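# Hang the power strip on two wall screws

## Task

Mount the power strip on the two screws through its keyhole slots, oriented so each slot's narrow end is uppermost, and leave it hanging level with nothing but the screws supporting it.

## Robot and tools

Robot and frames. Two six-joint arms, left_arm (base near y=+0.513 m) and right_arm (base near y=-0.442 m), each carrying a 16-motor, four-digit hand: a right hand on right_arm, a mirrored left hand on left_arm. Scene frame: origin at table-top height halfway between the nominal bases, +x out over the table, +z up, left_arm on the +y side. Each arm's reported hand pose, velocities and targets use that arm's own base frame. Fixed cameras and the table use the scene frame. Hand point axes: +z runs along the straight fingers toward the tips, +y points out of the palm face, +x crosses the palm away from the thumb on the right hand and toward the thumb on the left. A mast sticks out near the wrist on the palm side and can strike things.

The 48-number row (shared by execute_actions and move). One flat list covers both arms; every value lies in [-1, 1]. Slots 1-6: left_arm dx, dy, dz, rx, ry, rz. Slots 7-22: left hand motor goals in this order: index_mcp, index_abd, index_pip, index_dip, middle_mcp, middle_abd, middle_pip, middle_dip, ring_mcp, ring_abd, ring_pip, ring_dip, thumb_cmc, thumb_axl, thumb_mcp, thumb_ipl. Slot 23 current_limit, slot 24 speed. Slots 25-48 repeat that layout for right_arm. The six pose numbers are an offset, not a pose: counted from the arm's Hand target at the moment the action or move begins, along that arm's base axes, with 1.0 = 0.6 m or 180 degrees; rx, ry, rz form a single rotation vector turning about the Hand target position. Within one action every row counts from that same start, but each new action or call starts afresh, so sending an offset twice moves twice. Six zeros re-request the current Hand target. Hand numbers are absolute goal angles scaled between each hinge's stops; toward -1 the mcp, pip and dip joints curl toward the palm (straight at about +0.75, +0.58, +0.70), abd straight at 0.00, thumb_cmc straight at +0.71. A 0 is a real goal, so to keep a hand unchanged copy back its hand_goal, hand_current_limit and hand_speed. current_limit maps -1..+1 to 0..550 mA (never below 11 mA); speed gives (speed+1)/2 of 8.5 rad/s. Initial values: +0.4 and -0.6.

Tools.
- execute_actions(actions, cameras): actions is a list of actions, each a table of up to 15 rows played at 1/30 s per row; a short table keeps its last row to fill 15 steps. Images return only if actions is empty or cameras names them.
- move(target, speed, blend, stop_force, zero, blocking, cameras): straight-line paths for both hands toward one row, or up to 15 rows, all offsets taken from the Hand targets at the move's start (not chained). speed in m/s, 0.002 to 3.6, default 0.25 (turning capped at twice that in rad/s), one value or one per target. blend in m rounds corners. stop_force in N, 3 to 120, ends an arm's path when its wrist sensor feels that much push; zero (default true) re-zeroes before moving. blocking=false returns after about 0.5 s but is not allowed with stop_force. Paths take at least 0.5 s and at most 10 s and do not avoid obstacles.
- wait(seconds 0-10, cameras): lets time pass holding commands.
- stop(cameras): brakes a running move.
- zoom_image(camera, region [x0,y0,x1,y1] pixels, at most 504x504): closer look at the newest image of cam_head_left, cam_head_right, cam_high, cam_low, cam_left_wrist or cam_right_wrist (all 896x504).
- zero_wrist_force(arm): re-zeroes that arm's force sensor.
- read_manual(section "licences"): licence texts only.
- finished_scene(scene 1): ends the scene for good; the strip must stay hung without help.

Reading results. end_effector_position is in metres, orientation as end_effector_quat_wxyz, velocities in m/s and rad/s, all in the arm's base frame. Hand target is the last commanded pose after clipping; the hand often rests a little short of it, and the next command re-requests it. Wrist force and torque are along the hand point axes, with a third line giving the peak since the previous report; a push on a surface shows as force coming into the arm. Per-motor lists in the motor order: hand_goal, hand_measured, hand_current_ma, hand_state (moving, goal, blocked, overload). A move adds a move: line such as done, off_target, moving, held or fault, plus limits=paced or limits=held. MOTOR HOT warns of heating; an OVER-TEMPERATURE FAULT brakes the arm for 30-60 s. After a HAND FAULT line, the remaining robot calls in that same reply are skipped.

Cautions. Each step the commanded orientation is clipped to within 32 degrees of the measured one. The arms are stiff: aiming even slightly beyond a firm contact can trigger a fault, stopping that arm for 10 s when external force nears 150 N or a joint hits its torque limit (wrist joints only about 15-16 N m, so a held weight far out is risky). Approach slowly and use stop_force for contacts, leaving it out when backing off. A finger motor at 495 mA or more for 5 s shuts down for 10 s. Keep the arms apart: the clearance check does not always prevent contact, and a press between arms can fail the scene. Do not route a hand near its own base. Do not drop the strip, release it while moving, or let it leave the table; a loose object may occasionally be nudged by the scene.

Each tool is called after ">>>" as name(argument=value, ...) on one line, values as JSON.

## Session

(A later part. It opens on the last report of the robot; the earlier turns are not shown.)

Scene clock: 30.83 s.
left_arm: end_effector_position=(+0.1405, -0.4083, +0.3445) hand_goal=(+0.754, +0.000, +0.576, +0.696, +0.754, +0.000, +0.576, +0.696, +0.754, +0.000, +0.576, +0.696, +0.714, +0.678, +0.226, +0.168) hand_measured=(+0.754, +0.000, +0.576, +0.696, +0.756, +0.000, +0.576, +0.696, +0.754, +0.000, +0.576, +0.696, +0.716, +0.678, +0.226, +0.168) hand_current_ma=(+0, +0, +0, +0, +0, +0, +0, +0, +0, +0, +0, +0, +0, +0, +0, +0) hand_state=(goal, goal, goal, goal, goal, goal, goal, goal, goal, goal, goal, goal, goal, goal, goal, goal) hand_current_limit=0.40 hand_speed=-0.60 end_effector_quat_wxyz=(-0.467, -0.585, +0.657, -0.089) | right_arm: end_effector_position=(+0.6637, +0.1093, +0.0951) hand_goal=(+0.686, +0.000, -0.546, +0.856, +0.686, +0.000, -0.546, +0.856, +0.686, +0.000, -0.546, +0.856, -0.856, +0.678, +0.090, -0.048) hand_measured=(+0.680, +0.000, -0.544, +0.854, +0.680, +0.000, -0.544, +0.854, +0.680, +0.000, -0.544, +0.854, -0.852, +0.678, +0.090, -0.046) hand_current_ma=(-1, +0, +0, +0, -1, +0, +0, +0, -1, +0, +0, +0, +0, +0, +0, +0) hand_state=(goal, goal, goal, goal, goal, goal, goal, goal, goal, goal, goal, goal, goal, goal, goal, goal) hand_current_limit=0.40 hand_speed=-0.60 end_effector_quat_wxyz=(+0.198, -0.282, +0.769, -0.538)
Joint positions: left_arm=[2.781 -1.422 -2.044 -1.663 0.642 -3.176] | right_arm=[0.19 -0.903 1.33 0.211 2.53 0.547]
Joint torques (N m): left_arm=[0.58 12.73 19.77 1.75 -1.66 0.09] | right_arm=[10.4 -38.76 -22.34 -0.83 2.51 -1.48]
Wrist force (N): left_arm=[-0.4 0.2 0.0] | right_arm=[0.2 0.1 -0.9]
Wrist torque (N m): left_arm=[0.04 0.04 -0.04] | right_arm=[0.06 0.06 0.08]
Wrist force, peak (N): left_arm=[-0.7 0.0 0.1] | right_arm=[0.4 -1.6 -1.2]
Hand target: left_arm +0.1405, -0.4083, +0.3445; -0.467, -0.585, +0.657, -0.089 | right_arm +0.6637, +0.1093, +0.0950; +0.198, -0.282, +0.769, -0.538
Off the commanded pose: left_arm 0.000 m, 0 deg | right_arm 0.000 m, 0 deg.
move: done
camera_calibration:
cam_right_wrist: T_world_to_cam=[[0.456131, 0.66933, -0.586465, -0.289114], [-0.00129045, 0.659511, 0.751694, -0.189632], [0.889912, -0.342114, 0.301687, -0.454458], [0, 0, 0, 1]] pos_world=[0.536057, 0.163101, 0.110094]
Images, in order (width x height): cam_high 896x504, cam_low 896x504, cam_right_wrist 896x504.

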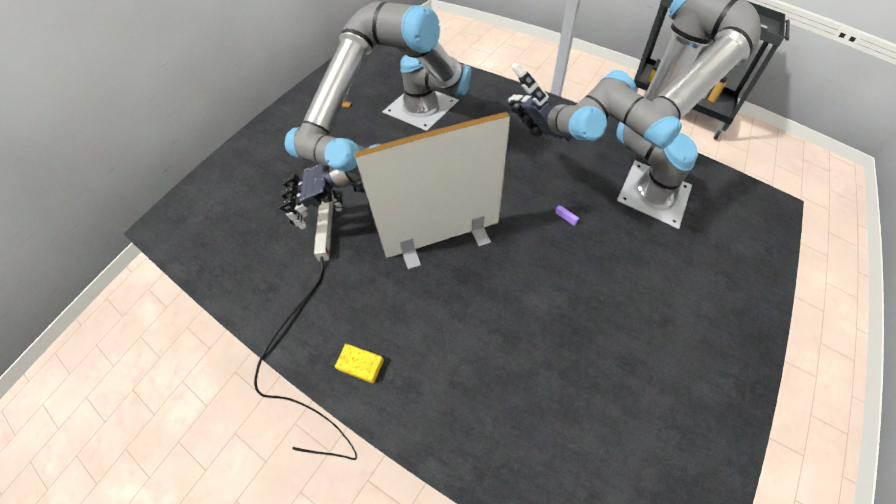

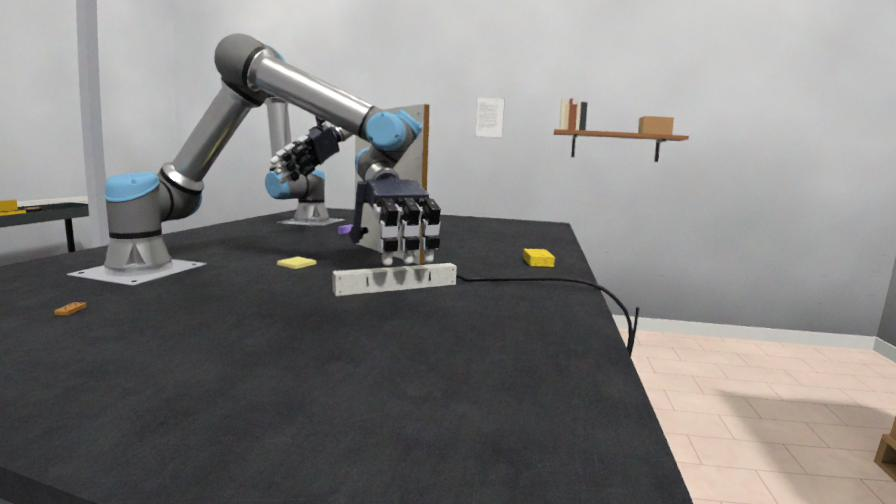

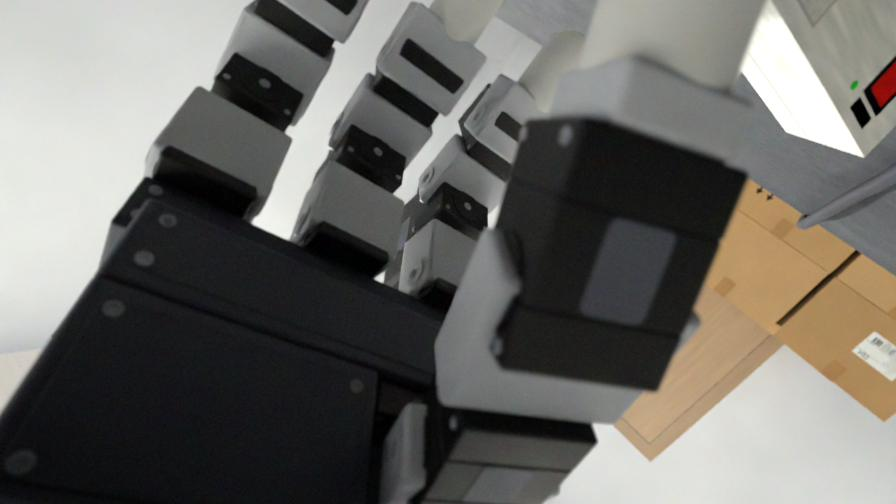

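>>> move(target=[0,0,0,0,0,0, 0.754,0,0.576,0.696,0.754,0,0.576,0.696,0.754,0,0.576,0.696,0.714,0.678,0.226,0.168,0.4,-0.6, 0,0,-0.075,0,0,0, 0.685,0,-0.547,0.855,0.685,0,-0.547,0.855,0.685,0,-0.547,0.855,-0.857,0.677,0.09,-0.0486,0.4,-0.85], speed=0.12, stop_force=8)

>>> move(target=[0,0,0,0,0,0, 0.754,0,0.576,0.696,0.754,0,0.576,0.696,0.754,0,0.576,0.696,0.714,0.678,0.226,0.168,0.4,-0.6, 0,0,0,0,0,0, 0.47,0,-0.547,0.855,0.47,0,-0.547,0.855,0.47,0,-0.547,0.855,-0.857,0.677,-0.15,-0.0486,0.2,-0.85], speed=0.12, cameras=["cam_high","cam_low","cam_right_wrist"])

>>> zoom_image(camera="cam_low", region=[300, 180, 480, 320])

>>> zoom_image(camera="cam_high", region=[250, 140, 390, 280])

Scene clock: 33.20 s.
left_arm: end_effector_position=(+0.1405, -0.4083, +0.3445) hand_goal=(+0.754, +0.000, +0.576, +0.696, +0.754, +0.000, +0.576, +0.696, +0.754, +0.000, +0.576, +0.696, +0.714, +0.678, +0.226, +0.168) hand_measured=(+0.754, +0.000, +0.576, +0.696, +0.756, +0.000, +0.576, +0.696, +0.754, +0.000, +0.576, +0.696, +0.716, +0.678, +0.226, +0.168) hand_current_ma=(+0, +0, +0, +0, +0, +0, +0, +0, +0, +0, +0, +0, +0, +0, +0, +0) hand_state=(goal, goal, goal, goal, goal, goal, goal, goal, goal, goal, goal, goal, goal, goal, goal, goal) hand_current_limit=0.40 hand_speed=-0.60 end_effector_quat_wxyz=(-0.467, -0.585, +0.657, -0.089) | right_arm: end_effector_position=(+0.6637, +0.1093, +0.0500) hand_goal=(+0.686, +0.000, -0.546, +0.856, +0.686, +0.000, -0.546, +0.856, +0.686, +0.000, -0.546, +0.856, -0.856, +0.678, +0.090, -0.048) hand_measured=(+0.680, +0.000, -0.544, +0.854, +0.680, +0.000, -0.544, +0.854, +0.680, +0.000, -0.544, +0.854, -0.852, +0.678, +0.090, -0.046) hand_current_ma=(-1, +0, +0, +0, -1, +0, +0, +0, -1, +0, +0, +0, +0, +0, +0, +0) hand_state=(goal, goal, goal, goal, goal, goal, goal, goal, goal, goal, goal, goal, goal, goal, goal, goal) hand_current_limit=0.40 hand_speed=-0.85 end_effector_quat_wxyz=(+0.198, -0.282, +0.769, -0.538)
Joint positions: left_arm=[2.781 -1.422 -2.044 -1.663 0.642 -3.176] | right_arm=[0.19 -0.853 1.371 0.12 2.53 0.547]
Joint torques (N m): left_arm=[0.48 13.24 21.38 1.61 -1.63 0.08] | right_arm=[1.86 -39.19 -8.31 -0.97 -0.28 -1.59]
Wrist force (N): left_arm=[-0.5 0.0 0.0] | right_arm=[0.0 -0.2 -0.8]
Wrist torque (N m): left_arm=[0.01 0.06 -0.04] | right_arm=[0.03 0.08 0.07]
Wrist force, peak (N): left_arm=[-0.8 -0.1 0.3] | right_arm=[0.2 -0.9 -1.2]
Hand target: left_arm +0.1405, -0.4083, +0.3445; -0.467, -0.585, +0.657, -0.089 | right_arm +0.6637, +0.1093, +0.0500; +0.198, -0.282, +0.769, -0.538
Off the commanded pose: left_arm 0.000 m, 0 deg | right_arm 0.000 m, 0 deg.
move: done

Scene clock: 34.03 s.
left_arm: end_effector_position=(+0.1405, -0.4083, +0.3445) hand_goal=(+0.754, +0.000, +0.576, +0.696, +0.754, +0.000, +0.576, +0.696, +0.754, +0.000, +0.576, +0.696, +0.714, +0.678, +0.226, +0.168) hand_measured=(+0.754, +0.000, +0.576, +0.696, +0.756, +0.000, +0.576, +0.696, +0.754, +0.000, +0.576, +0.696, +0.716, +0.678, +0.226, +0.168) hand_current_ma=(+0, +0, +0, +0, +0, +0, +0, +0, +0, +0, +0, +0, +0, +0, +0, +0) hand_state=(goal, goal, goal, goal, goal, goal, goal, goal, goal, goal, goal, goal, goal, goal, goal, goal) hand_current_limit=0.40 hand_speed=-0.60 end_effector_quat_wxyz=(-0.467, -0.585, +0.657, -0.089) | right_arm: end_effector_position=(+0.6637, +0.1093, +0.0500) hand_goal=(+0.470, +0.000, -0.546, +0.856, +0.470, +0.000, -0.546, +0.856, +0.470, +0.000, -0.546, +0.856, -0.856, +0.678, -0.150, -0.048) hand_measured=(+0.478, +0.000, -0.544, +0.856, +0.474, +0.000, -0.544, +0.854, +0.468, +0.000, -0.544, +0.854, -0.852, +0.678, -0.144, -0.046) hand_current_ma=(+1, +0, +0, +0, +0, +0, +0, +0, +0, +0, +0, +0, +0, +0, +1, +0) hand_state=(goal, goal, goal, goal, goal, goal, goal, goal, goal, goal, goal, goal, goal, goal, goal, goal) hand_current_limit=0.20 hand_speed=-0.85 end_effector_quat_wxyz=(+0.198, -0.282, +0.769, -0.538)
Joint positions: left_arm=[2.781 -1.422 -2.044 -1.663 0.642 -3.176] | right_arm=[0.19 -0.853 1.371 0.12 2.53 0.547]
Joint torques (N m): left_arm=[1.44 13.27 19.94 1.67 -1.92 -0.06] | right_arm=[-5.02 -39.6 -8.76 -0.4 -0.29 -1.65]
Wrist force (N): left_arm=[-0.5 0.2 0.0] | right_arm=[-0.1 -1.3 -0.4]
Wrist torque (N m): left_arm=[0.02 0.06 -0.04] | right_arm=[0.06 0.04 0.09]
Wrist force, peak (N): left_arm=[-0.6 0.0 0.1] | right_arm=[-0.2 -1.3 -0.5]
Hand target: left_arm +0.1405, -0.4083, +0.3445; -0.467, -0.585, +0.657, -0.089 | right_arm +0.6637, +0.1093, +0.0500; +0.198, -0.282, +0.769, -0.538
Off the commanded pose: left_arm 0.000 m, 0 deg | right_arm 0.000 m, 0 deg.
move: done
camera_calibration:
cam_right_wrist: T_world_to_cam=[[0.456019, 0.669329, -0.586554, -0.315556], [-0.00125144, 0.659553, 0.751657, -0.155681], [0.889969, -0.342036, 0.301607, -0.44086], [0, 0, 0, 1]] pos_world=[0.536057, 0.163101, 0.0648943]
Images, in order (width x height): cam_high 896x504, cam_low 896x504, cam_right_wrist 896x504.

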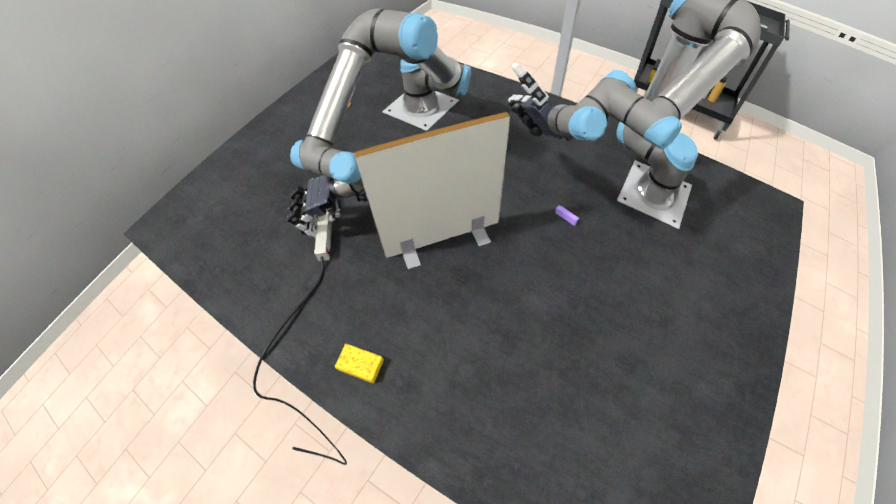

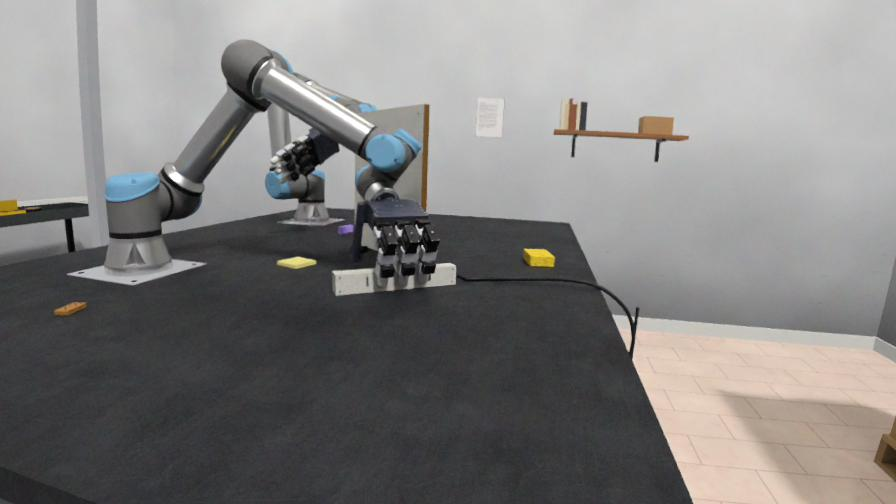

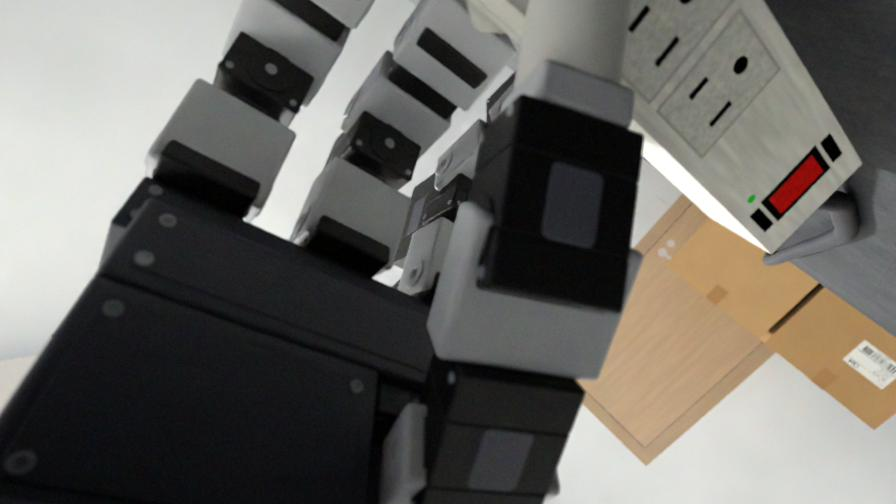

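Scaled by 2.800 from the camera's 896x504 image, which has a finer 1280x720 frame.

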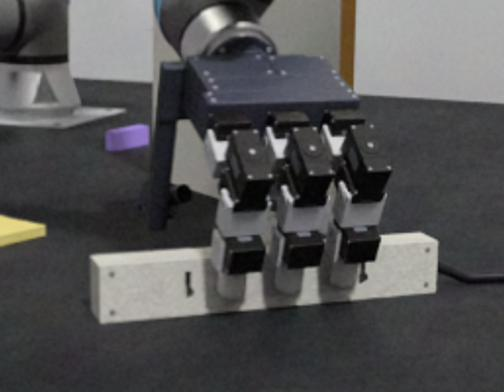

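Scaled by 3.600 from the camera's 896x504 image, which has a finer 1280x720 frame.

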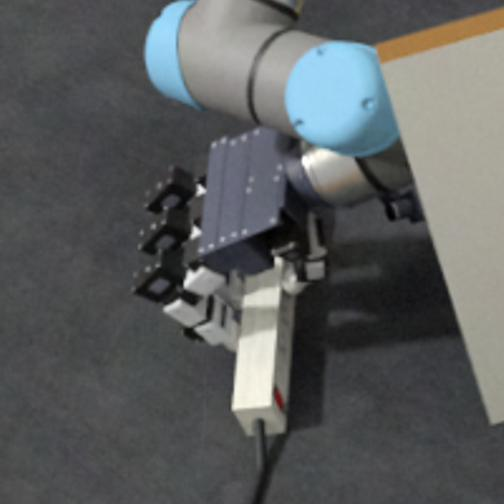

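>>> move(target=[0,0,0,0,0,0, 0.754,0,0.576,0.696,0.754,0,0.576,0.696,0.754,0,0.576,0.696,0.714,0.678,0.226,0.168,0.4,-0.6, 0,0,0,0,0,0, 0.40,0,-0.547,0.855,0.40,0,-0.547,0.855,0.40,0,-0.547,0.855,-0.857,0.677,-0.4,-0.0486,0.4,-0.9], speed=0.12, cameras=["cam_low","cam_right_wrist"])

>>> zoom_image(camera="cam_low", region=[300, 180, 480, 320])

Scene clock: 34.87 s.
left_arm: end_effector_position=(+0.1405, -0.4083, +0.3445) hand_goal=(+0.754, +0.000, +0.576, +0.696, +0.754, +0.000, +0.576, +0.696, +0.754, +0.000, +0.576, +0.696, +0.714, +0.678, +0.226, +0.168) hand_measured=(+0.754, +0.000, +0.576, +0.696, +0.756, +0.000, +0.576, +0.696, +0.754, +0.000, +0.576, +0.696, +0.716, +0.678, +0.226, +0.168) hand_current_ma=(+0, +0, +0, +0, +0, +0, +0, +0, +0, +0, +0, +0, +0, +0, +0, +0) hand_state=(goal, goal, goal, goal, goal, goal, goal, goal, goal, goal, goal, goal, goal, goal, goal, goal) hand_current_limit=0.40 hand_speed=-0.60 end_effector_quat_wxyz=(-0.467, -0.585, +0.657, -0.089) | right_arm: end_effector_position=(+0.6637, +0.1093, +0.0500) hand_goal=(+0.400, +0.000, -0.546, +0.856, +0.400, +0.000, -0.546, +0.856, +0.400, +0.000, -0.546, +0.856, -0.856, +0.678, -0.400, -0.048) hand_measured=(+0.464, +0.000, -0.534, +0.860, +0.458, +0.000, -0.534, +0.860, +0.452, +0.000, -0.534, +0.860, -0.852, +0.678, -0.160, -0.030) hand_current_ma=(+72, +0, +3, +0, +61, +0, +2, +0, +49, +0, +2, +0, +0, +0, +384, +10) hand_state=(blocked, goal, goal, goal, blocked, goal, goal, goal, blocked, goal, goal, goal, goal, goal, blocked, goal) hand_current_limit=0.40 hand_speed=-0.90 end_effector_quat_wxyz=(+0.198, -0.282, +0.769, -0.538)
Joint positions: left_arm=[2.781 -1.422 -2.044 -1.663 0.642 -3.176] | right_arm=[0.19 -0.853 1.371 0.12 2.53 0.547]
Joint torques (N m): left_arm=[1.6 12.81 19.66 1.7 -1.82 0.06] | right_arm=[-7.21 -39.59 -8.99 0.39 -0.36 -1.61]
Wrist force (N): left_arm=[-0.4 0.0 0.0] | right_arm=[-0.3 -6.8 -4.3]
Wrist torque (N m): left_arm=[0.02 0.04 -0.04] | right_arm=[-0.06 0.15 -0.05]
Wrist force, peak (N): left_arm=[-0.6 0.4 0.1] | right_arm=[-0.5 -7.2 -4.5]
Hand target: left_arm +0.1405, -0.4083, +0.3445; -0.467, -0.585, +0.657, -0.089 | right_arm +0.6637, +0.1093, +0.0500; +0.198, -0.282, +0.769, -0.538
Off the commanded pose: left_arm 0.000 m, 0 deg | right_arm 0.000 m, 0 deg.
move: done
camera_calibration:
cam_right_wrist: T_world_to_cam=[[0.456019, 0.669329, -0.586554, -0.315556], [-0.00125144, 0.659553, 0.751657, -0.155681], [0.889969, -0.342036, 0.301607, -0.44086], [0, 0, 0, 1]] pos_world=[0.536057, 0.163101, 0.0648943]
Images, in order (width x height): cam_low 896x504, cam_right_wrist 896x504.

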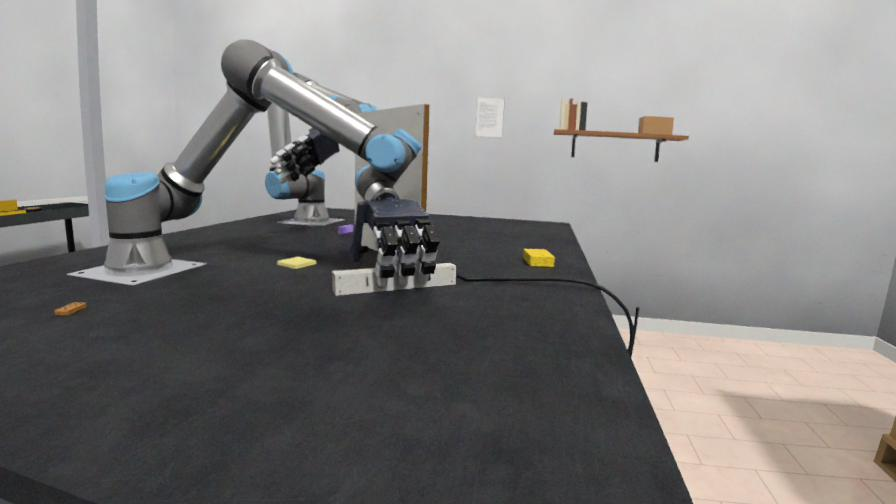

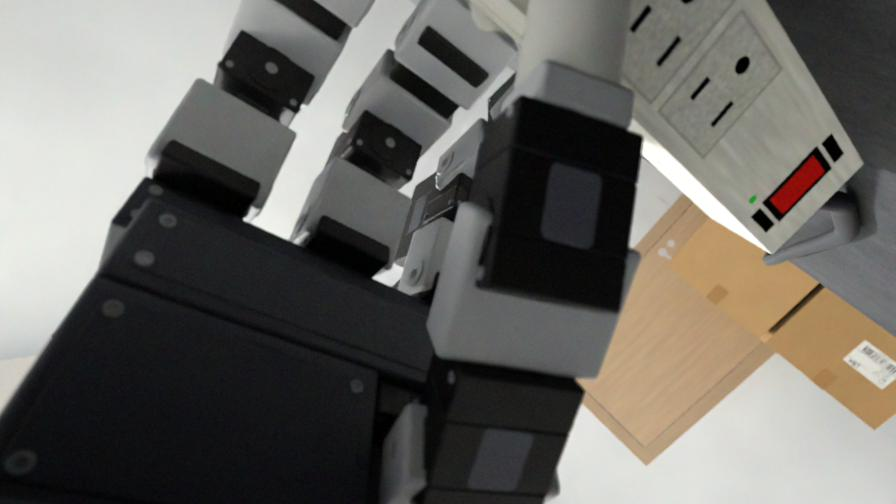

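Scaled by 2.800 from the camera's 896x504 image, which has a finer 1280x720 frame.

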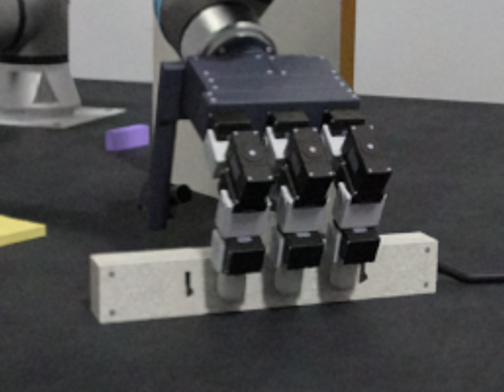

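>>> move(target=[0,0,0,0,0,0, 0.754,0,0.576,0.696,0.754,0,0.576,0.696,0.754,0,0.576,0.696,0.714,0.678,0.226,0.168,0.4,-0.6, 0,0,0.16,0,0,0, 0.40,0,-0.547,0.855,0.40,0,-0.547,0.855,0.40,0,-0.547,0.855,-0.857,0.677,-0.4,-0.0486,0.4,-0.9], speed=0.12, cameras=["cam_low","cam_right_wrist"])

>>> zoom_image(camera="cam_low", region=[300, 180, 480, 320])

Scene clock: 36.53 s.
left_arm: end_effector_position=(+0.1405, -0.4083, +0.3445) hand_goal=(+0.754, +0.000, +0.576, +0.696, +0.754, +0.000, +0.576, +0.696, +0.754, +0.000, +0.576, +0.696, +0.714, +0.678, +0.226, +0.168) hand_measured=(+0.754, +0.000, +0.576, +0.696, +0.756, +0.000, +0.576, +0.696, +0.754, +0.000, +0.576, +0.696, +0.716, +0.678, +0.226, +0.168) hand_current_ma=(+0, +0, +0, +0, +0, +0, +0, +0, +0, +0, +0, +0, +0, +0, +0, +0) hand_state=(goal, goal, goal, goal, goal, goal, goal, goal, goal, goal, goal, goal, goal, goal, goal, goal) hand_current_limit=0.40 hand_speed=-0.60 end_effector_quat_wxyz=(-0.467, -0.585, +0.657, -0.089) | right_arm: end_effector_position=(+0.6637, +0.1093, +0.1459) hand_goal=(+0.400, +0.000, -0.546, +0.856, +0.400, +0.000, -0.546, +0.856, +0.400, +0.000, -0.546, +0.856, -0.856, +0.678, -0.400, -0.048) hand_measured=(+0.456, +0.000, -0.496, +0.880, +0.446, +0.000, -0.520, +0.870, +0.416, +0.000, -0.524, +0.864, -0.840, +0.686, -0.180, -0.022) hand_current_ma=(+59, +0, +41, +11, +40, +0, +11, +3, +5, +0, +9, +1, +4, +2, +385, +20) hand_state=(blocked, goal, blocked, blocked, blocked, goal, blocked, goal, goal, goal, blocked, goal, goal, goal, blocked, blocked) hand_current_limit=0.40 hand_speed=-0.90 end_effector_quat_wxyz=(+0.198, -0.282, +0.769, -0.538)
Joint positions: left_arm=[2.781 -1.422 -2.044 -1.663 0.642 -3.176] | right_arm=[0.19 -0.948 1.268 0.318 2.53 0.547]
Joint torques (N m): left_arm=[0.47 13.35 20.16 1.66 -1.77 0.08] | right_arm=[-1.71 -54.96 -24.31 2.85 2.43 1.39]
Wrist force (N): left_arm=[-0.4 0.2 0.1] | right_arm=[-1.1 2.5 0.5]
Wrist torque (N m): left_arm=[0.03 0.04 -0.04] | right_arm=[0.11 0.16 0.10]
Wrist force, peak (N): left_arm=[-0.7 0.0 0.0] | right_arm=[-0.5 -7.4 -5.1]
Hand target: left_arm +0.1405, -0.4083, +0.3445; -0.467, -0.585, +0.657, -0.089 | right_arm +0.6637, +0.1093, +0.1460; +0.198, -0.282, +0.769, -0.538
Off the commanded pose: left_arm 0.000 m, 0 deg | right_arm 0.000 m, 0 deg.
move: done
camera_calibration:
cam_right_wrist: T_world_to_cam=[[0.456019, 0.669329, -0.586554, -0.259247], [-0.00125144, 0.659553, 0.751657, -0.22784], [0.889969, -0.342036, 0.301607, -0.469814], [0, 0, 0, 1]] pos_world=[0.536057, 0.163101, 0.160894]
Images, in order (width x height): cam_low 896x504, cam_right_wrist 896x504.

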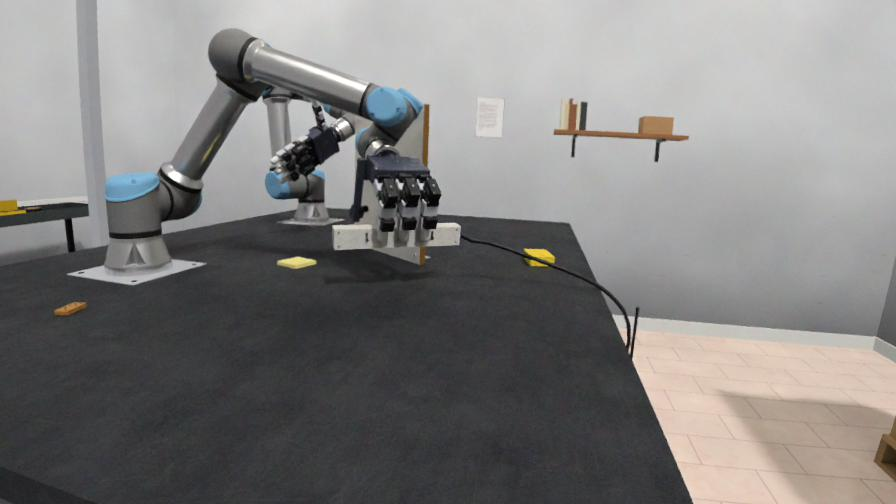

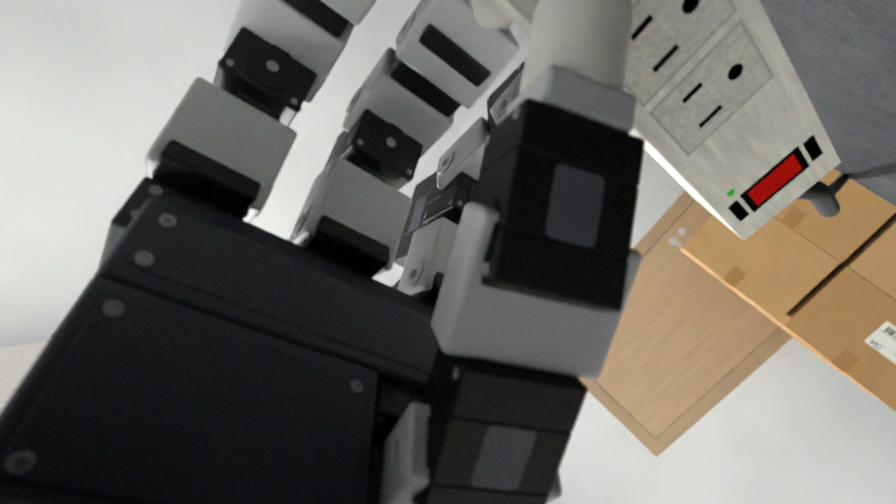

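Scaled by 2.800 from the camera's 896x504 image, which has a finer 1280x720 frame.

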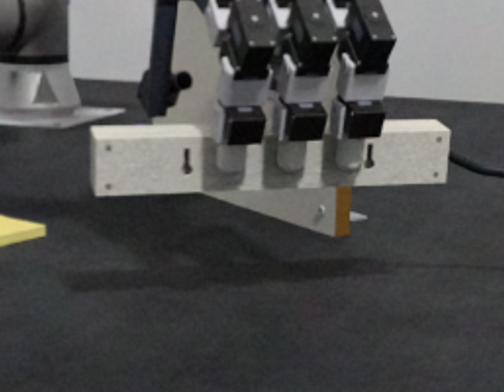

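>>> move(target=[[0,0,0,0,0,0, 0.754,0,0.576,0.696,0.754,0,0.576,0.696,0.754,0,0.576,0.696,0.714,0.678,0.226,0.168,0.4,-0.6, -0.1062,-0.0405,0.1567,0.2242,0.1908,0, 0.40,0,-0.547,0.855,0.40,0,-0.547,0.855,0.40,0,-0.547,0.855,-0.857,0.677,-0.4,-0.0486,0.4,-0.9],[0,0,0,0,0,0, 0.754,0,0.576,0.696,0.754,0,0.576,0.696,0.754,0,0.576,0.696,0.714,0.678,0.226,0.168,0.4,-0.6, -0.1918,-0.0758,-0.0433,0.3204,-0.0075,-0.428, 0.40,0,-0.547,0.855,0.40,0,-0.547,0.855,0.40,0,-0.547,0.855,-0.857,0.677,-0.4,-0.0486,0.4,-0.9]], speed=0.35, blend=0.02, cameras=["all"])

>>> zoom_image(camera="cam_low", region=[260, 150, 480, 330])

>>> zoom_image(camera="cam_high", region=[250, 80, 400, 240])

Scene clock: 44.10 s.
left_arm: end_effector_position=(+0.1405, -0.4083, +0.3445) hand_goal=(+0.754, +0.000, +0.576, +0.696, +0.754, +0.000, +0.576, +0.696, +0.754, +0.000, +0.576, +0.696, +0.714, +0.678, +0.226, +0.168) hand_measured=(+0.754, +0.000, +0.576, +0.696, +0.756, +0.000, +0.576, +0.696, +0.754, +0.000, +0.576, +0.696, +0.716, +0.678, +0.226, +0.168) hand_current_ma=(+0, +0, +0, +0, +0, +0, +0, +0, +0, +0, +0, +0, +0, +0, +0, +0) hand_state=(goal, goal, goal, goal, goal, goal, goal, goal, goal, goal, goal, goal, goal, goal, goal, goal) hand_current_limit=0.40 hand_speed=-0.60 end_effector_quat_wxyz=(-0.467, -0.585, +0.657, -0.089) | right_arm: end_effector_position=(+0.5487, +0.0638, +0.1200) hand_goal=(+0.400, +0.000, -0.546, +0.856, +0.400, +0.000, -0.546, +0.856, +0.400, +0.000, -0.546, +0.856, -0.856, +0.678, -0.400, -0.048) hand_measured=(+0.408, +0.002, -0.538, +0.860, +0.462, +0.002, -0.500, +0.876, +0.442, -0.004, -0.522, +0.860, -0.838, +0.688, -0.230, -0.016) hand_current_ma=(+1, +0, +1, +0, +71, +0, +35, +7, +34, +0, +10, +0, +5, +3, +385, +29) hand_state=(goal, goal, goal, goal, blocked, goal, blocked, blocked, blocked, goal, blocked, goal, goal, goal, blocked, blocked) hand_current_limit=0.40 hand_speed=-0.90 end_effector_quat_wxyz=(-0.055, +0.364, +0.920, -0.137)
Joint positions: left_arm=[2.781 -1.422 -2.044 -1.663 0.642 -3.176] | right_arm=[-0.125 -0.942 1.362 1.331 1.808 2.222]
Joint torques (N m): left_arm=[0.69 12.62 19.49 1.77 -1.88 0.03] | right_arm=[9.67 -37.07 -8.12 0.8 -0.95 1.78]
Wrist force (N): left_arm=[-0.4 0.1 0.2] | right_arm=[0.0 1.0 2.0]
Wrist torque (N m): left_arm=[0.00 0.06 -0.04] | right_arm=[0.07 -0.33 -0.15]
Wrist force, peak (N): left_arm=[-0.8 -0.1 0.2] | right_arm=[-1.6 0.6 4.2]
Hand target: left_arm +0.1405, -0.4083, +0.3445; -0.467, -0.585, +0.657, -0.089 | right_arm +0.5486, +0.0638, +0.1200; -0.055, +0.364, +0.919, -0.137
Off the commanded pose: left_arm 0.000 m, 0 deg | right_arm 0.000 m, 0 deg.
move: done
camera_calibration:
cam_right_wrist: T_world_to_cam=[[0.978448, -0.0974078, -0.182076, -0.477694], [0.108237, -0.508981, 0.853946, -0.176269], [-0.175854, -0.855249, -0.487468, 0.337128], [0, 0, 0, 1]] pos_world=[0.545762, 0.152079, 0.227886]

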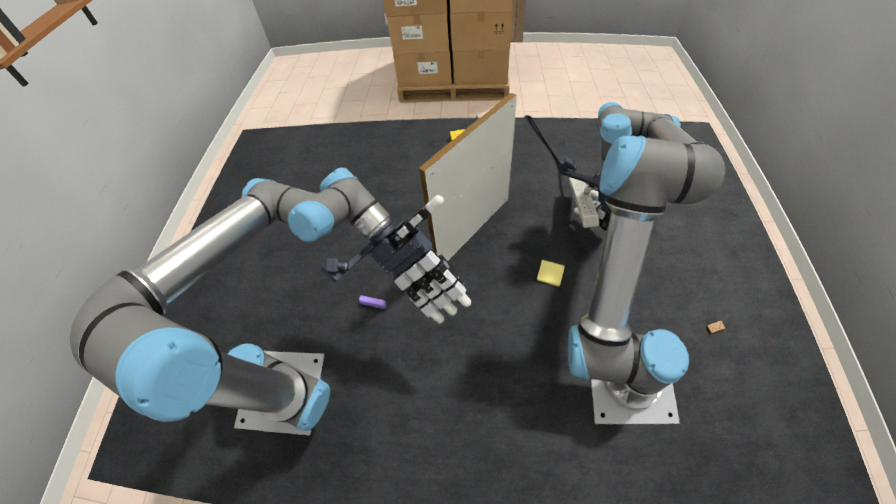

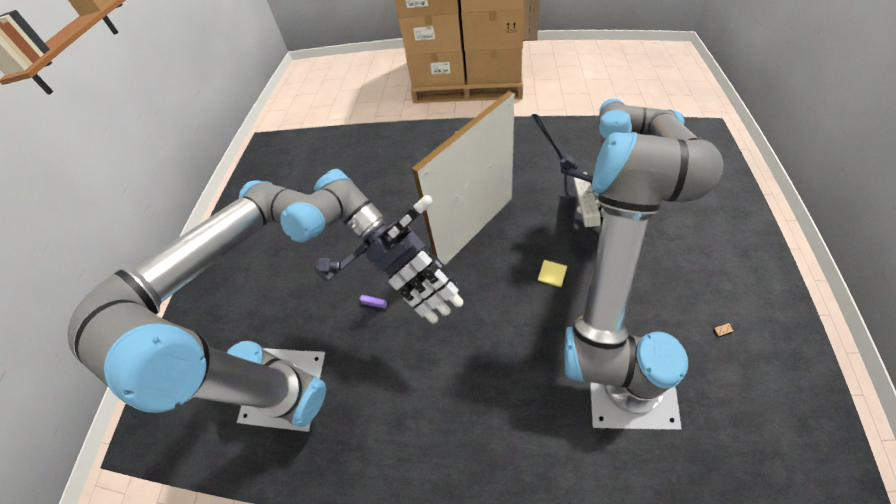

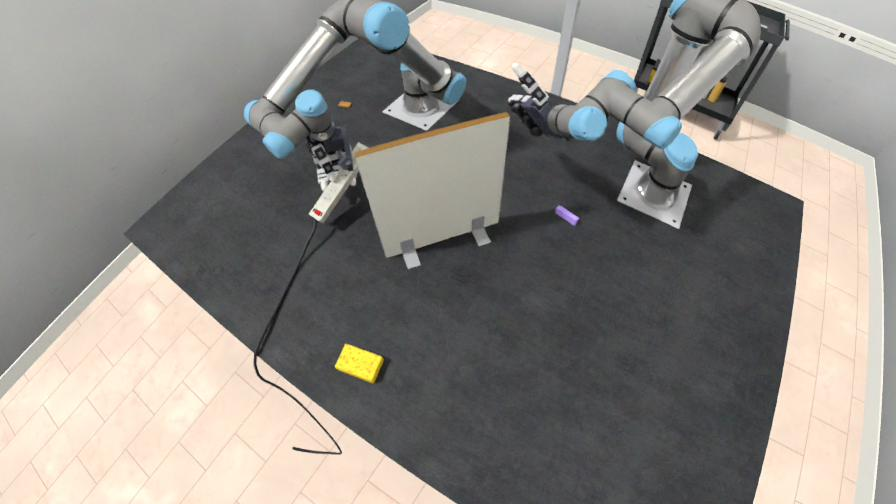

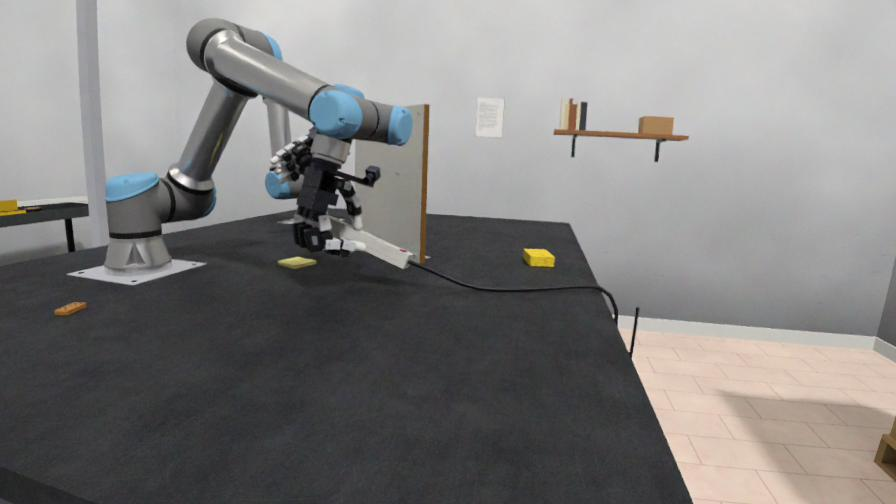

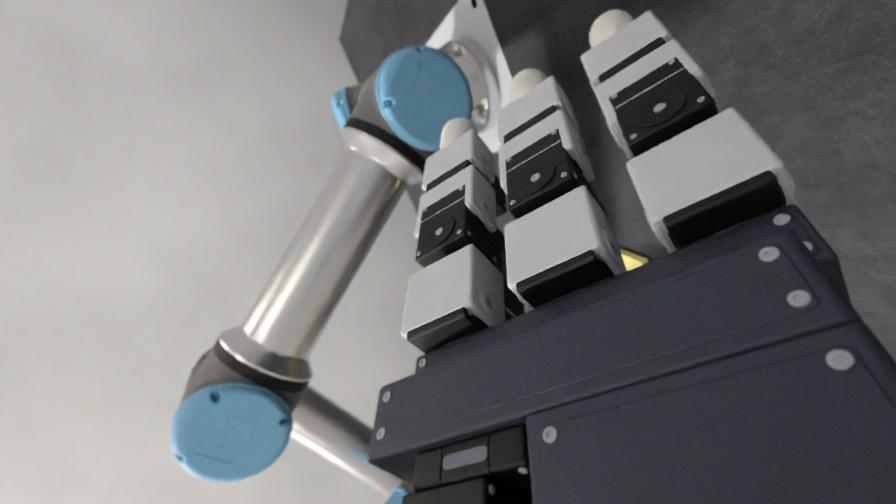

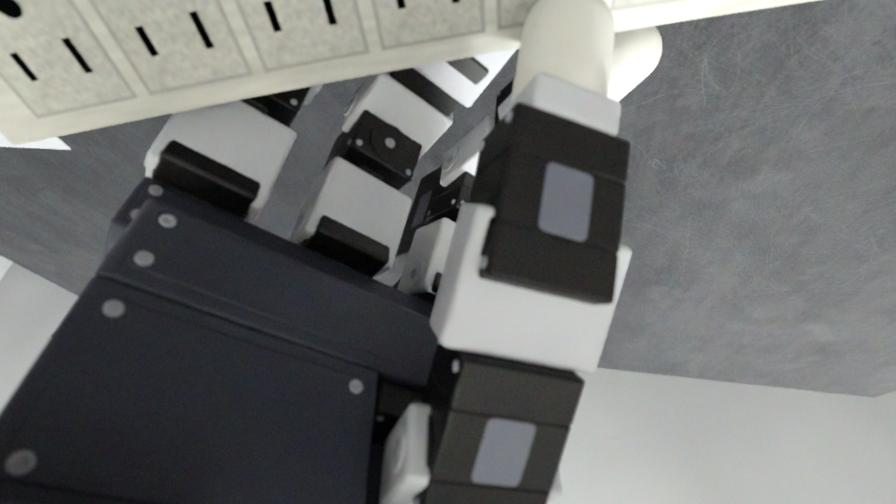

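Scaled by 2.291 from the camera's 896x504 image, which has a finer 1280x720 frame.

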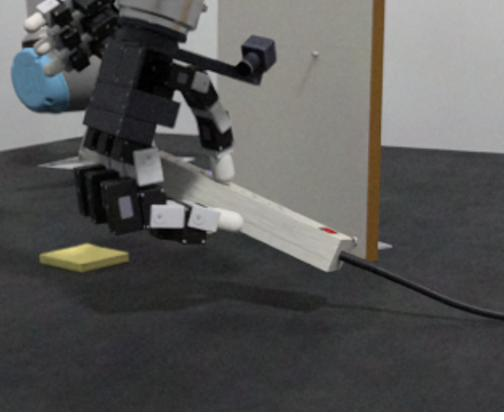

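Scaled by 3.150 from the camera's 896x504 image, which has a finer 1280x720 frame.

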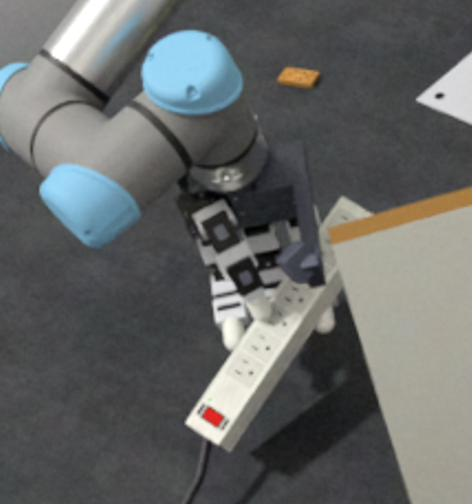

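>>> move(target=[0,0,0,0,0,0, 0.754,0,0.576,0.696,0.754,0,0.576,0.696,0.754,0,0.576,0.696,0.714,0.678,0.226,0.168,0.4,-0.6, 0,0,-0.105,0,0,0, 0.40,0,-0.547,0.855,0.40,0,-0.547,0.855,0.40,0,-0.547,0.855,-0.857,0.677,-0.4,-0.0486,0.4,-0.9], speed=0.06, stop_force=4, cameras=["cam_low","cam_high","cam_right_wrist"])

>>> zoom_image(camera="cam_low", region=[260, 170, 480, 330])

>>> zoom_image(camera="cam_high", region=[250, 80, 400, 240])

Scene clock: 47.20 s.
left_arm: end_effector_position=(+0.1405, -0.4083, +0.3445) hand_goal=(+0.754, +0.000, +0.576, +0.696, +0.754, +0.000, +0.576, +0.696, +0.754, +0.000, +0.576, +0.696, +0.714, +0.678, +0.226, +0.168) hand_measured=(+0.754, +0.000, +0.576, +0.696, +0.756, +0.000, +0.576, +0.696, +0.754, +0.000, +0.576, +0.696, +0.716, +0.678, +0.226, +0.168) hand_current_ma=(+0, +0, +0, +0, +0, +0, +0, +0, +0, +0, +0, +0, +0, +0, +0, +0) hand_state=(goal, goal, goal, goal, goal, goal, goal, goal, goal, goal, goal, goal, goal, goal, goal, goal) hand_current_limit=0.40 hand_speed=-0.60 end_effector_quat_wxyz=(-0.467, -0.585, +0.657, -0.089) | right_arm: end_effector_position=(+0.5485, +0.0638, +0.0664) hand_goal=(+0.400, +0.000, -0.546, +0.856, +0.400, +0.000, -0.546, +0.856, +0.400, +0.000, -0.546, +0.856, -0.856, +0.678, -0.400, -0.048) hand_measured=(+0.408, +0.002, -0.540, +0.860, +0.464, +0.004, -0.500, +0.876, +0.476, -0.006, -0.480, +0.854, -0.858, +0.676, -0.230, -0.010) hand_current_ma=(+1, +0, +1, +0, +72, +0, +35, +7, +104, -1, +69, +0, +0, +0, +385, +41) hand_state=(goal, goal, goal, goal, blocked, goal, blocked, blocked, blocked, goal, blocked, goal, goal, goal, blocked, blocked) hand_current_limit=0.40 hand_speed=-0.90 end_effector_quat_wxyz=(-0.055, +0.364, +0.919, -0.137)
Joint positions: left_arm=[2.781 -1.422 -2.044 -1.663 0.642 -3.176] | right_arm=[-0.125 -0.884 1.413 1.221 1.808 2.222]
Joint torques (N m): left_arm=[0.92 12.88 20.29 1.79 -1.81 -0.02] | right_arm=[8.97 -51.6 -19.56 5.95 0.26 -0.28]
Wrist force (N): left_arm=[-0.6 0.3 0.2] | right_arm=[-0.2 0.7 1.3]
Wrist torque (N m): left_arm=[0.03 0.08 -0.06] | right_arm=[-0.08 -0.44 -0.09]
Wrist force, peak (N): left_arm=[-0.8 0.1 0.1] | right_arm=[0.8 -2.7 -1.8]
Hand target: left_arm +0.1405, -0.4083, +0.3445; -0.467, -0.585, +0.657, -0.089 | right_arm +0.5485, +0.0638, +0.0664; -0.055, +0.364, +0.919, -0.137 (not the last commanded pose)
Off the commanded pose: left_arm 0.000 m, 0 deg | right_arm 0.009 m, 0 deg.
move: contact (right_arm)
camera_calibration:
cam_right_wrist: T_world_to_cam=[[0.978376, -0.0977578, -0.182276, -0.487325], [0.108245, -0.508945, 0.853966, -0.130511], [-0.17625, -0.85523, -0.487357, 0.311193], [0, 0, 0, 1]] pos_world=[0.545762, 0.152079, 0.174286]
Images, in order (width x height): cam_high 896x504, cam_low 896x504, cam_right_wrist 896x504.

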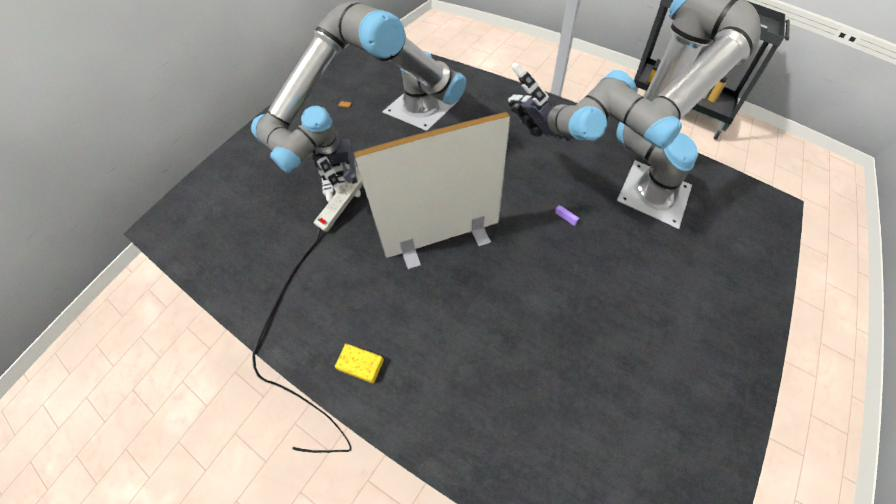

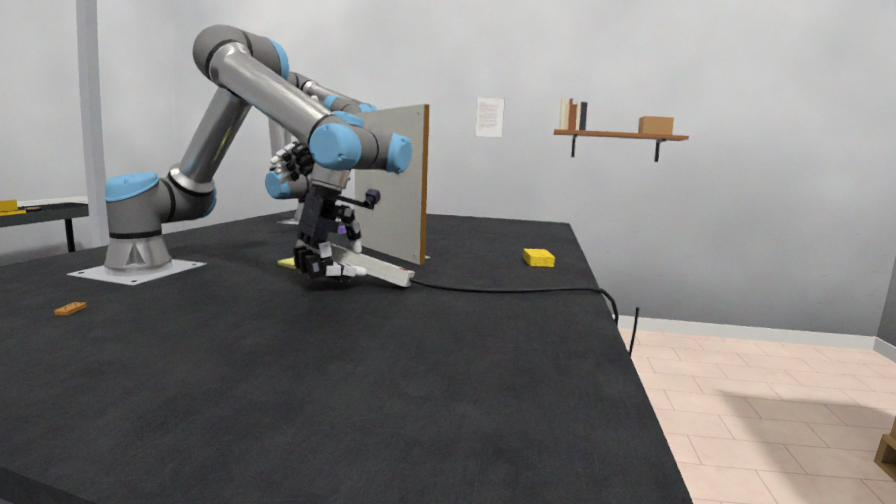

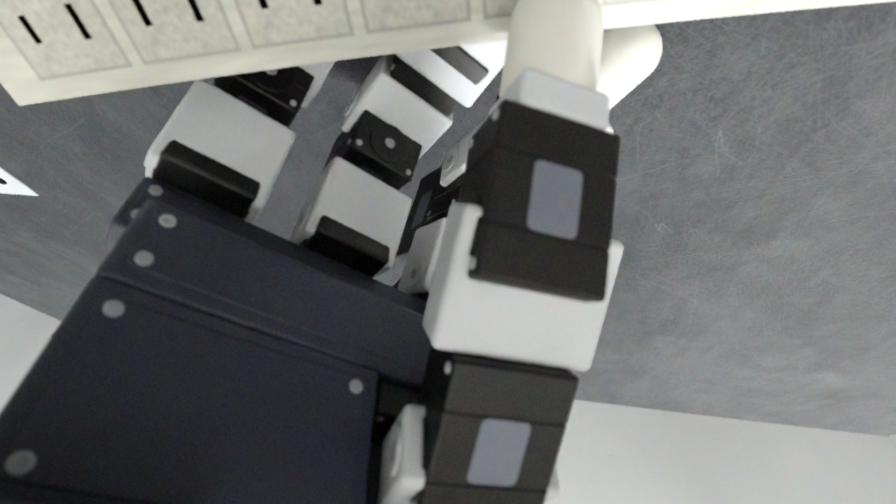

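Scaled by 2.291 from the camera's 896x504 image, which has a finer 1280x720 frame.

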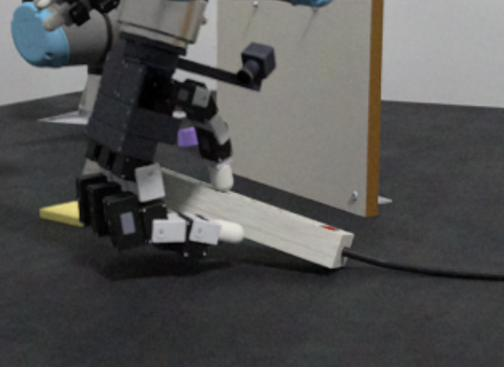

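Scaled by 3.150 from the camera's 896x504 image, which has a finer 1280x720 frame.

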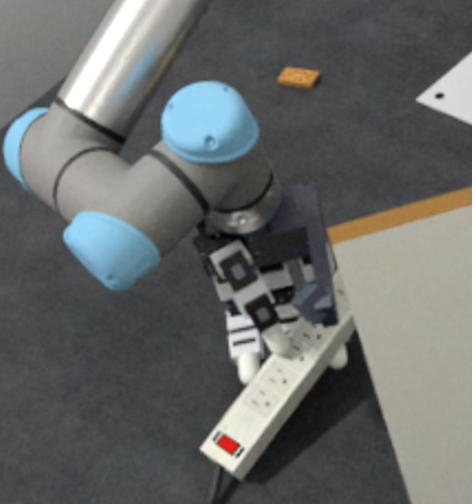

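>>> move(target=[0,0,0,0,0,0, 0.754,0,0.576,0.696,0.754,0,0.576,0.696,0.754,0,0.576,0.696,0.714,0.678,0.226,0.168,0.4,-0.6, 0,0,-0.02,0,0,0, 0.40,0,-0.547,0.855,0.40,0,-0.547,0.855,0.40,0,-0.547,0.855,-0.857,0.677,-0.4,-0.0486,0.2,-0.9], speed=0.03, stop_force=10, cameras=["cam_low","cam_right_wrist"])

>>> zoom_image(camera="cam_low", region=[260, 170, 480, 330])

Scene clock: 48.90 s.
left_arm: end_effector_position=(+0.1405, -0.4083, +0.3445) hand_goal=(+0.754, +0.000, +0.576, +0.696, +0.754, +0.000, +0.576, +0.696, +0.754, +0.000, +0.576, +0.696, +0.714, +0.678, +0.226, +0.168) hand_measured=(+0.754, +0.000, +0.576, +0.696, +0.756, +0.000, +0.576, +0.696, +0.754, +0.000, +0.576, +0.696, +0.716, +0.678, +0.226, +0.168) hand_current_ma=(+0, +0, +0, +0, +0, +0, +0, +0, +0, +0, +0, +0, +0, +0, +0, +0) hand_state=(goal, goal, goal, goal, goal, goal, goal, goal, goal, goal, goal, goal, goal, goal, goal, goal) hand_current_limit=0.40 hand_speed=-0.60 end_effector_quat_wxyz=(-0.467, -0.585, +0.657, -0.089) | right_arm: end_effector_position=(+0.5485, +0.0638, +0.0544) hand_goal=(+0.400, +0.000, -0.546, +0.856, +0.400, +0.000, -0.546, +0.856, +0.400, +0.000, -0.546, +0.856, -0.856, +0.678, -0.400, -0.048) hand_measured=(+0.408, +0.002, -0.540, +0.860, +0.464, +0.006, -0.500, +0.876, +0.488, -0.004, -0.462, +0.846, -0.864, +0.672, -0.228, -0.010) hand_current_ma=(+1, +0, +1, +0, +72, +1, +35, +7, +138, +0, +110, -2, -1, -1, +330, +41) hand_state=(goal, goal, goal, goal, blocked, goal, blocked, blocked, blocked, goal, blocked, goal, goal, goal, blocked, blocked) hand_current_limit=0.20 hand_speed=-0.90 end_effector_quat_wxyz=(-0.055, +0.364, +0.919, -0.137)
Joint positions: left_arm=[2.781 -1.422 -2.044 -1.663 0.642 -3.176] | right_arm=[-0.125 -0.869 1.422 1.197 1.808 2.222]
Joint torques (N m): left_arm=[0.88 13.1 19.99 1.74 -1.84 0.01] | right_arm=[8.96 -32.23 -5.17 0.26 -0.39 -1.56]
Wrist force (N): left_arm=[-0.4 0.3 0.0] | right_arm=[0.7 -7.3 -6.1]
Wrist torque (N m): left_arm=[0.04 0.04 -0.04] | right_arm=[-0.82 -0.54 -0.13]
Wrist force, peak (N): left_arm=[-0.8 0.0 0.1] | right_arm=[0.8 -7.3 -6.5]
Hand target: left_arm +0.1405, -0.4083, +0.3445; -0.467, -0.585, +0.657, -0.089 | right_arm +0.5485, +0.0638, +0.0544; -0.055, +0.364, +0.919, -0.137
Off the commanded pose: left_arm 0.000 m, 0 deg | right_arm 0.000 m, 0 deg.
move: done
camera_calibration:
cam_right_wrist: T_world_to_cam=[[0.978365, -0.0977077, -0.18236, -0.489501], [0.108341, -0.508954, 0.853948, -0.120311], [-0.17625, -0.85523, -0.487357, 0.305345], [0, 0, 0, 1]] pos_world=[0.545762, 0.152079, 0.162286]
Images, in order (width x height): cam_low 896x504, cam_right_wrist 896x504.

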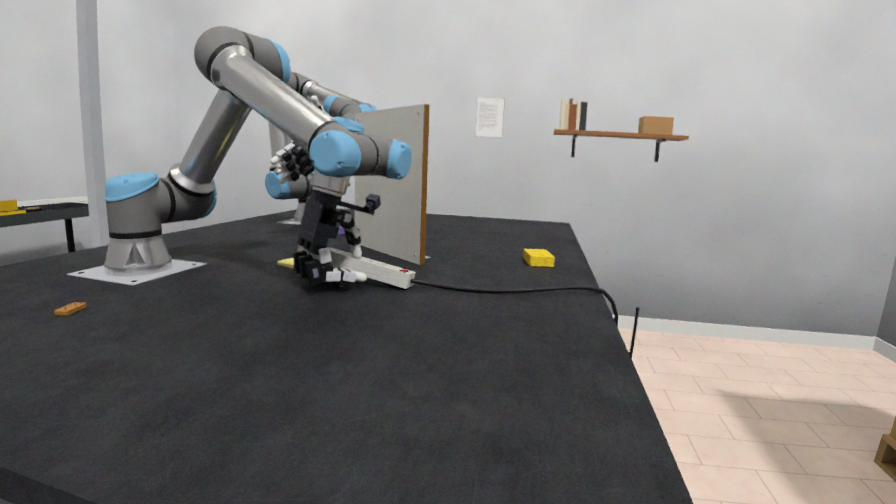

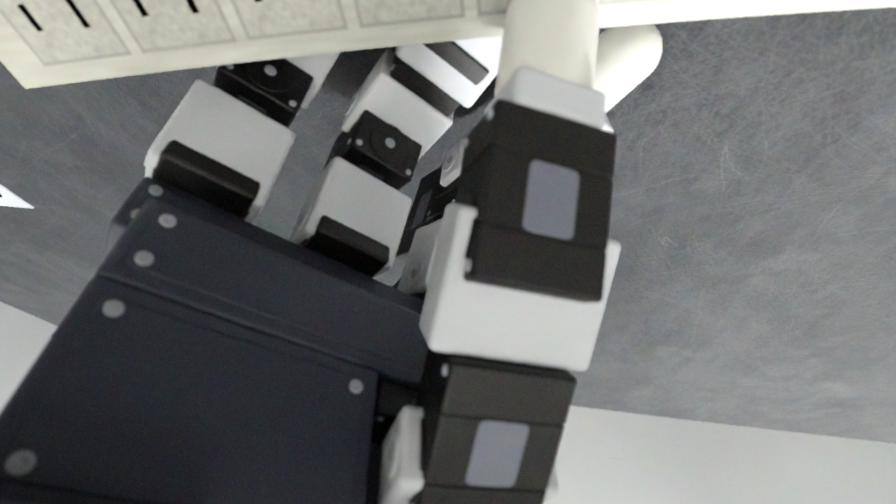

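Scaled by 2.291 from the camera's 896x504 image, which has a finer 1280x720 frame.

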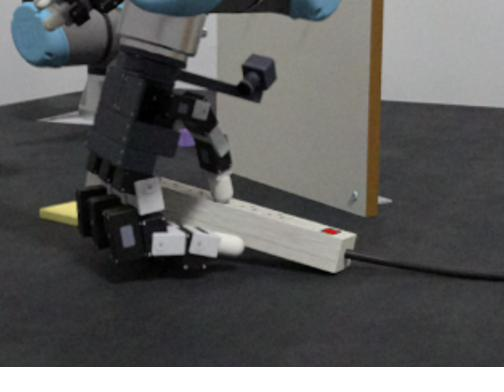

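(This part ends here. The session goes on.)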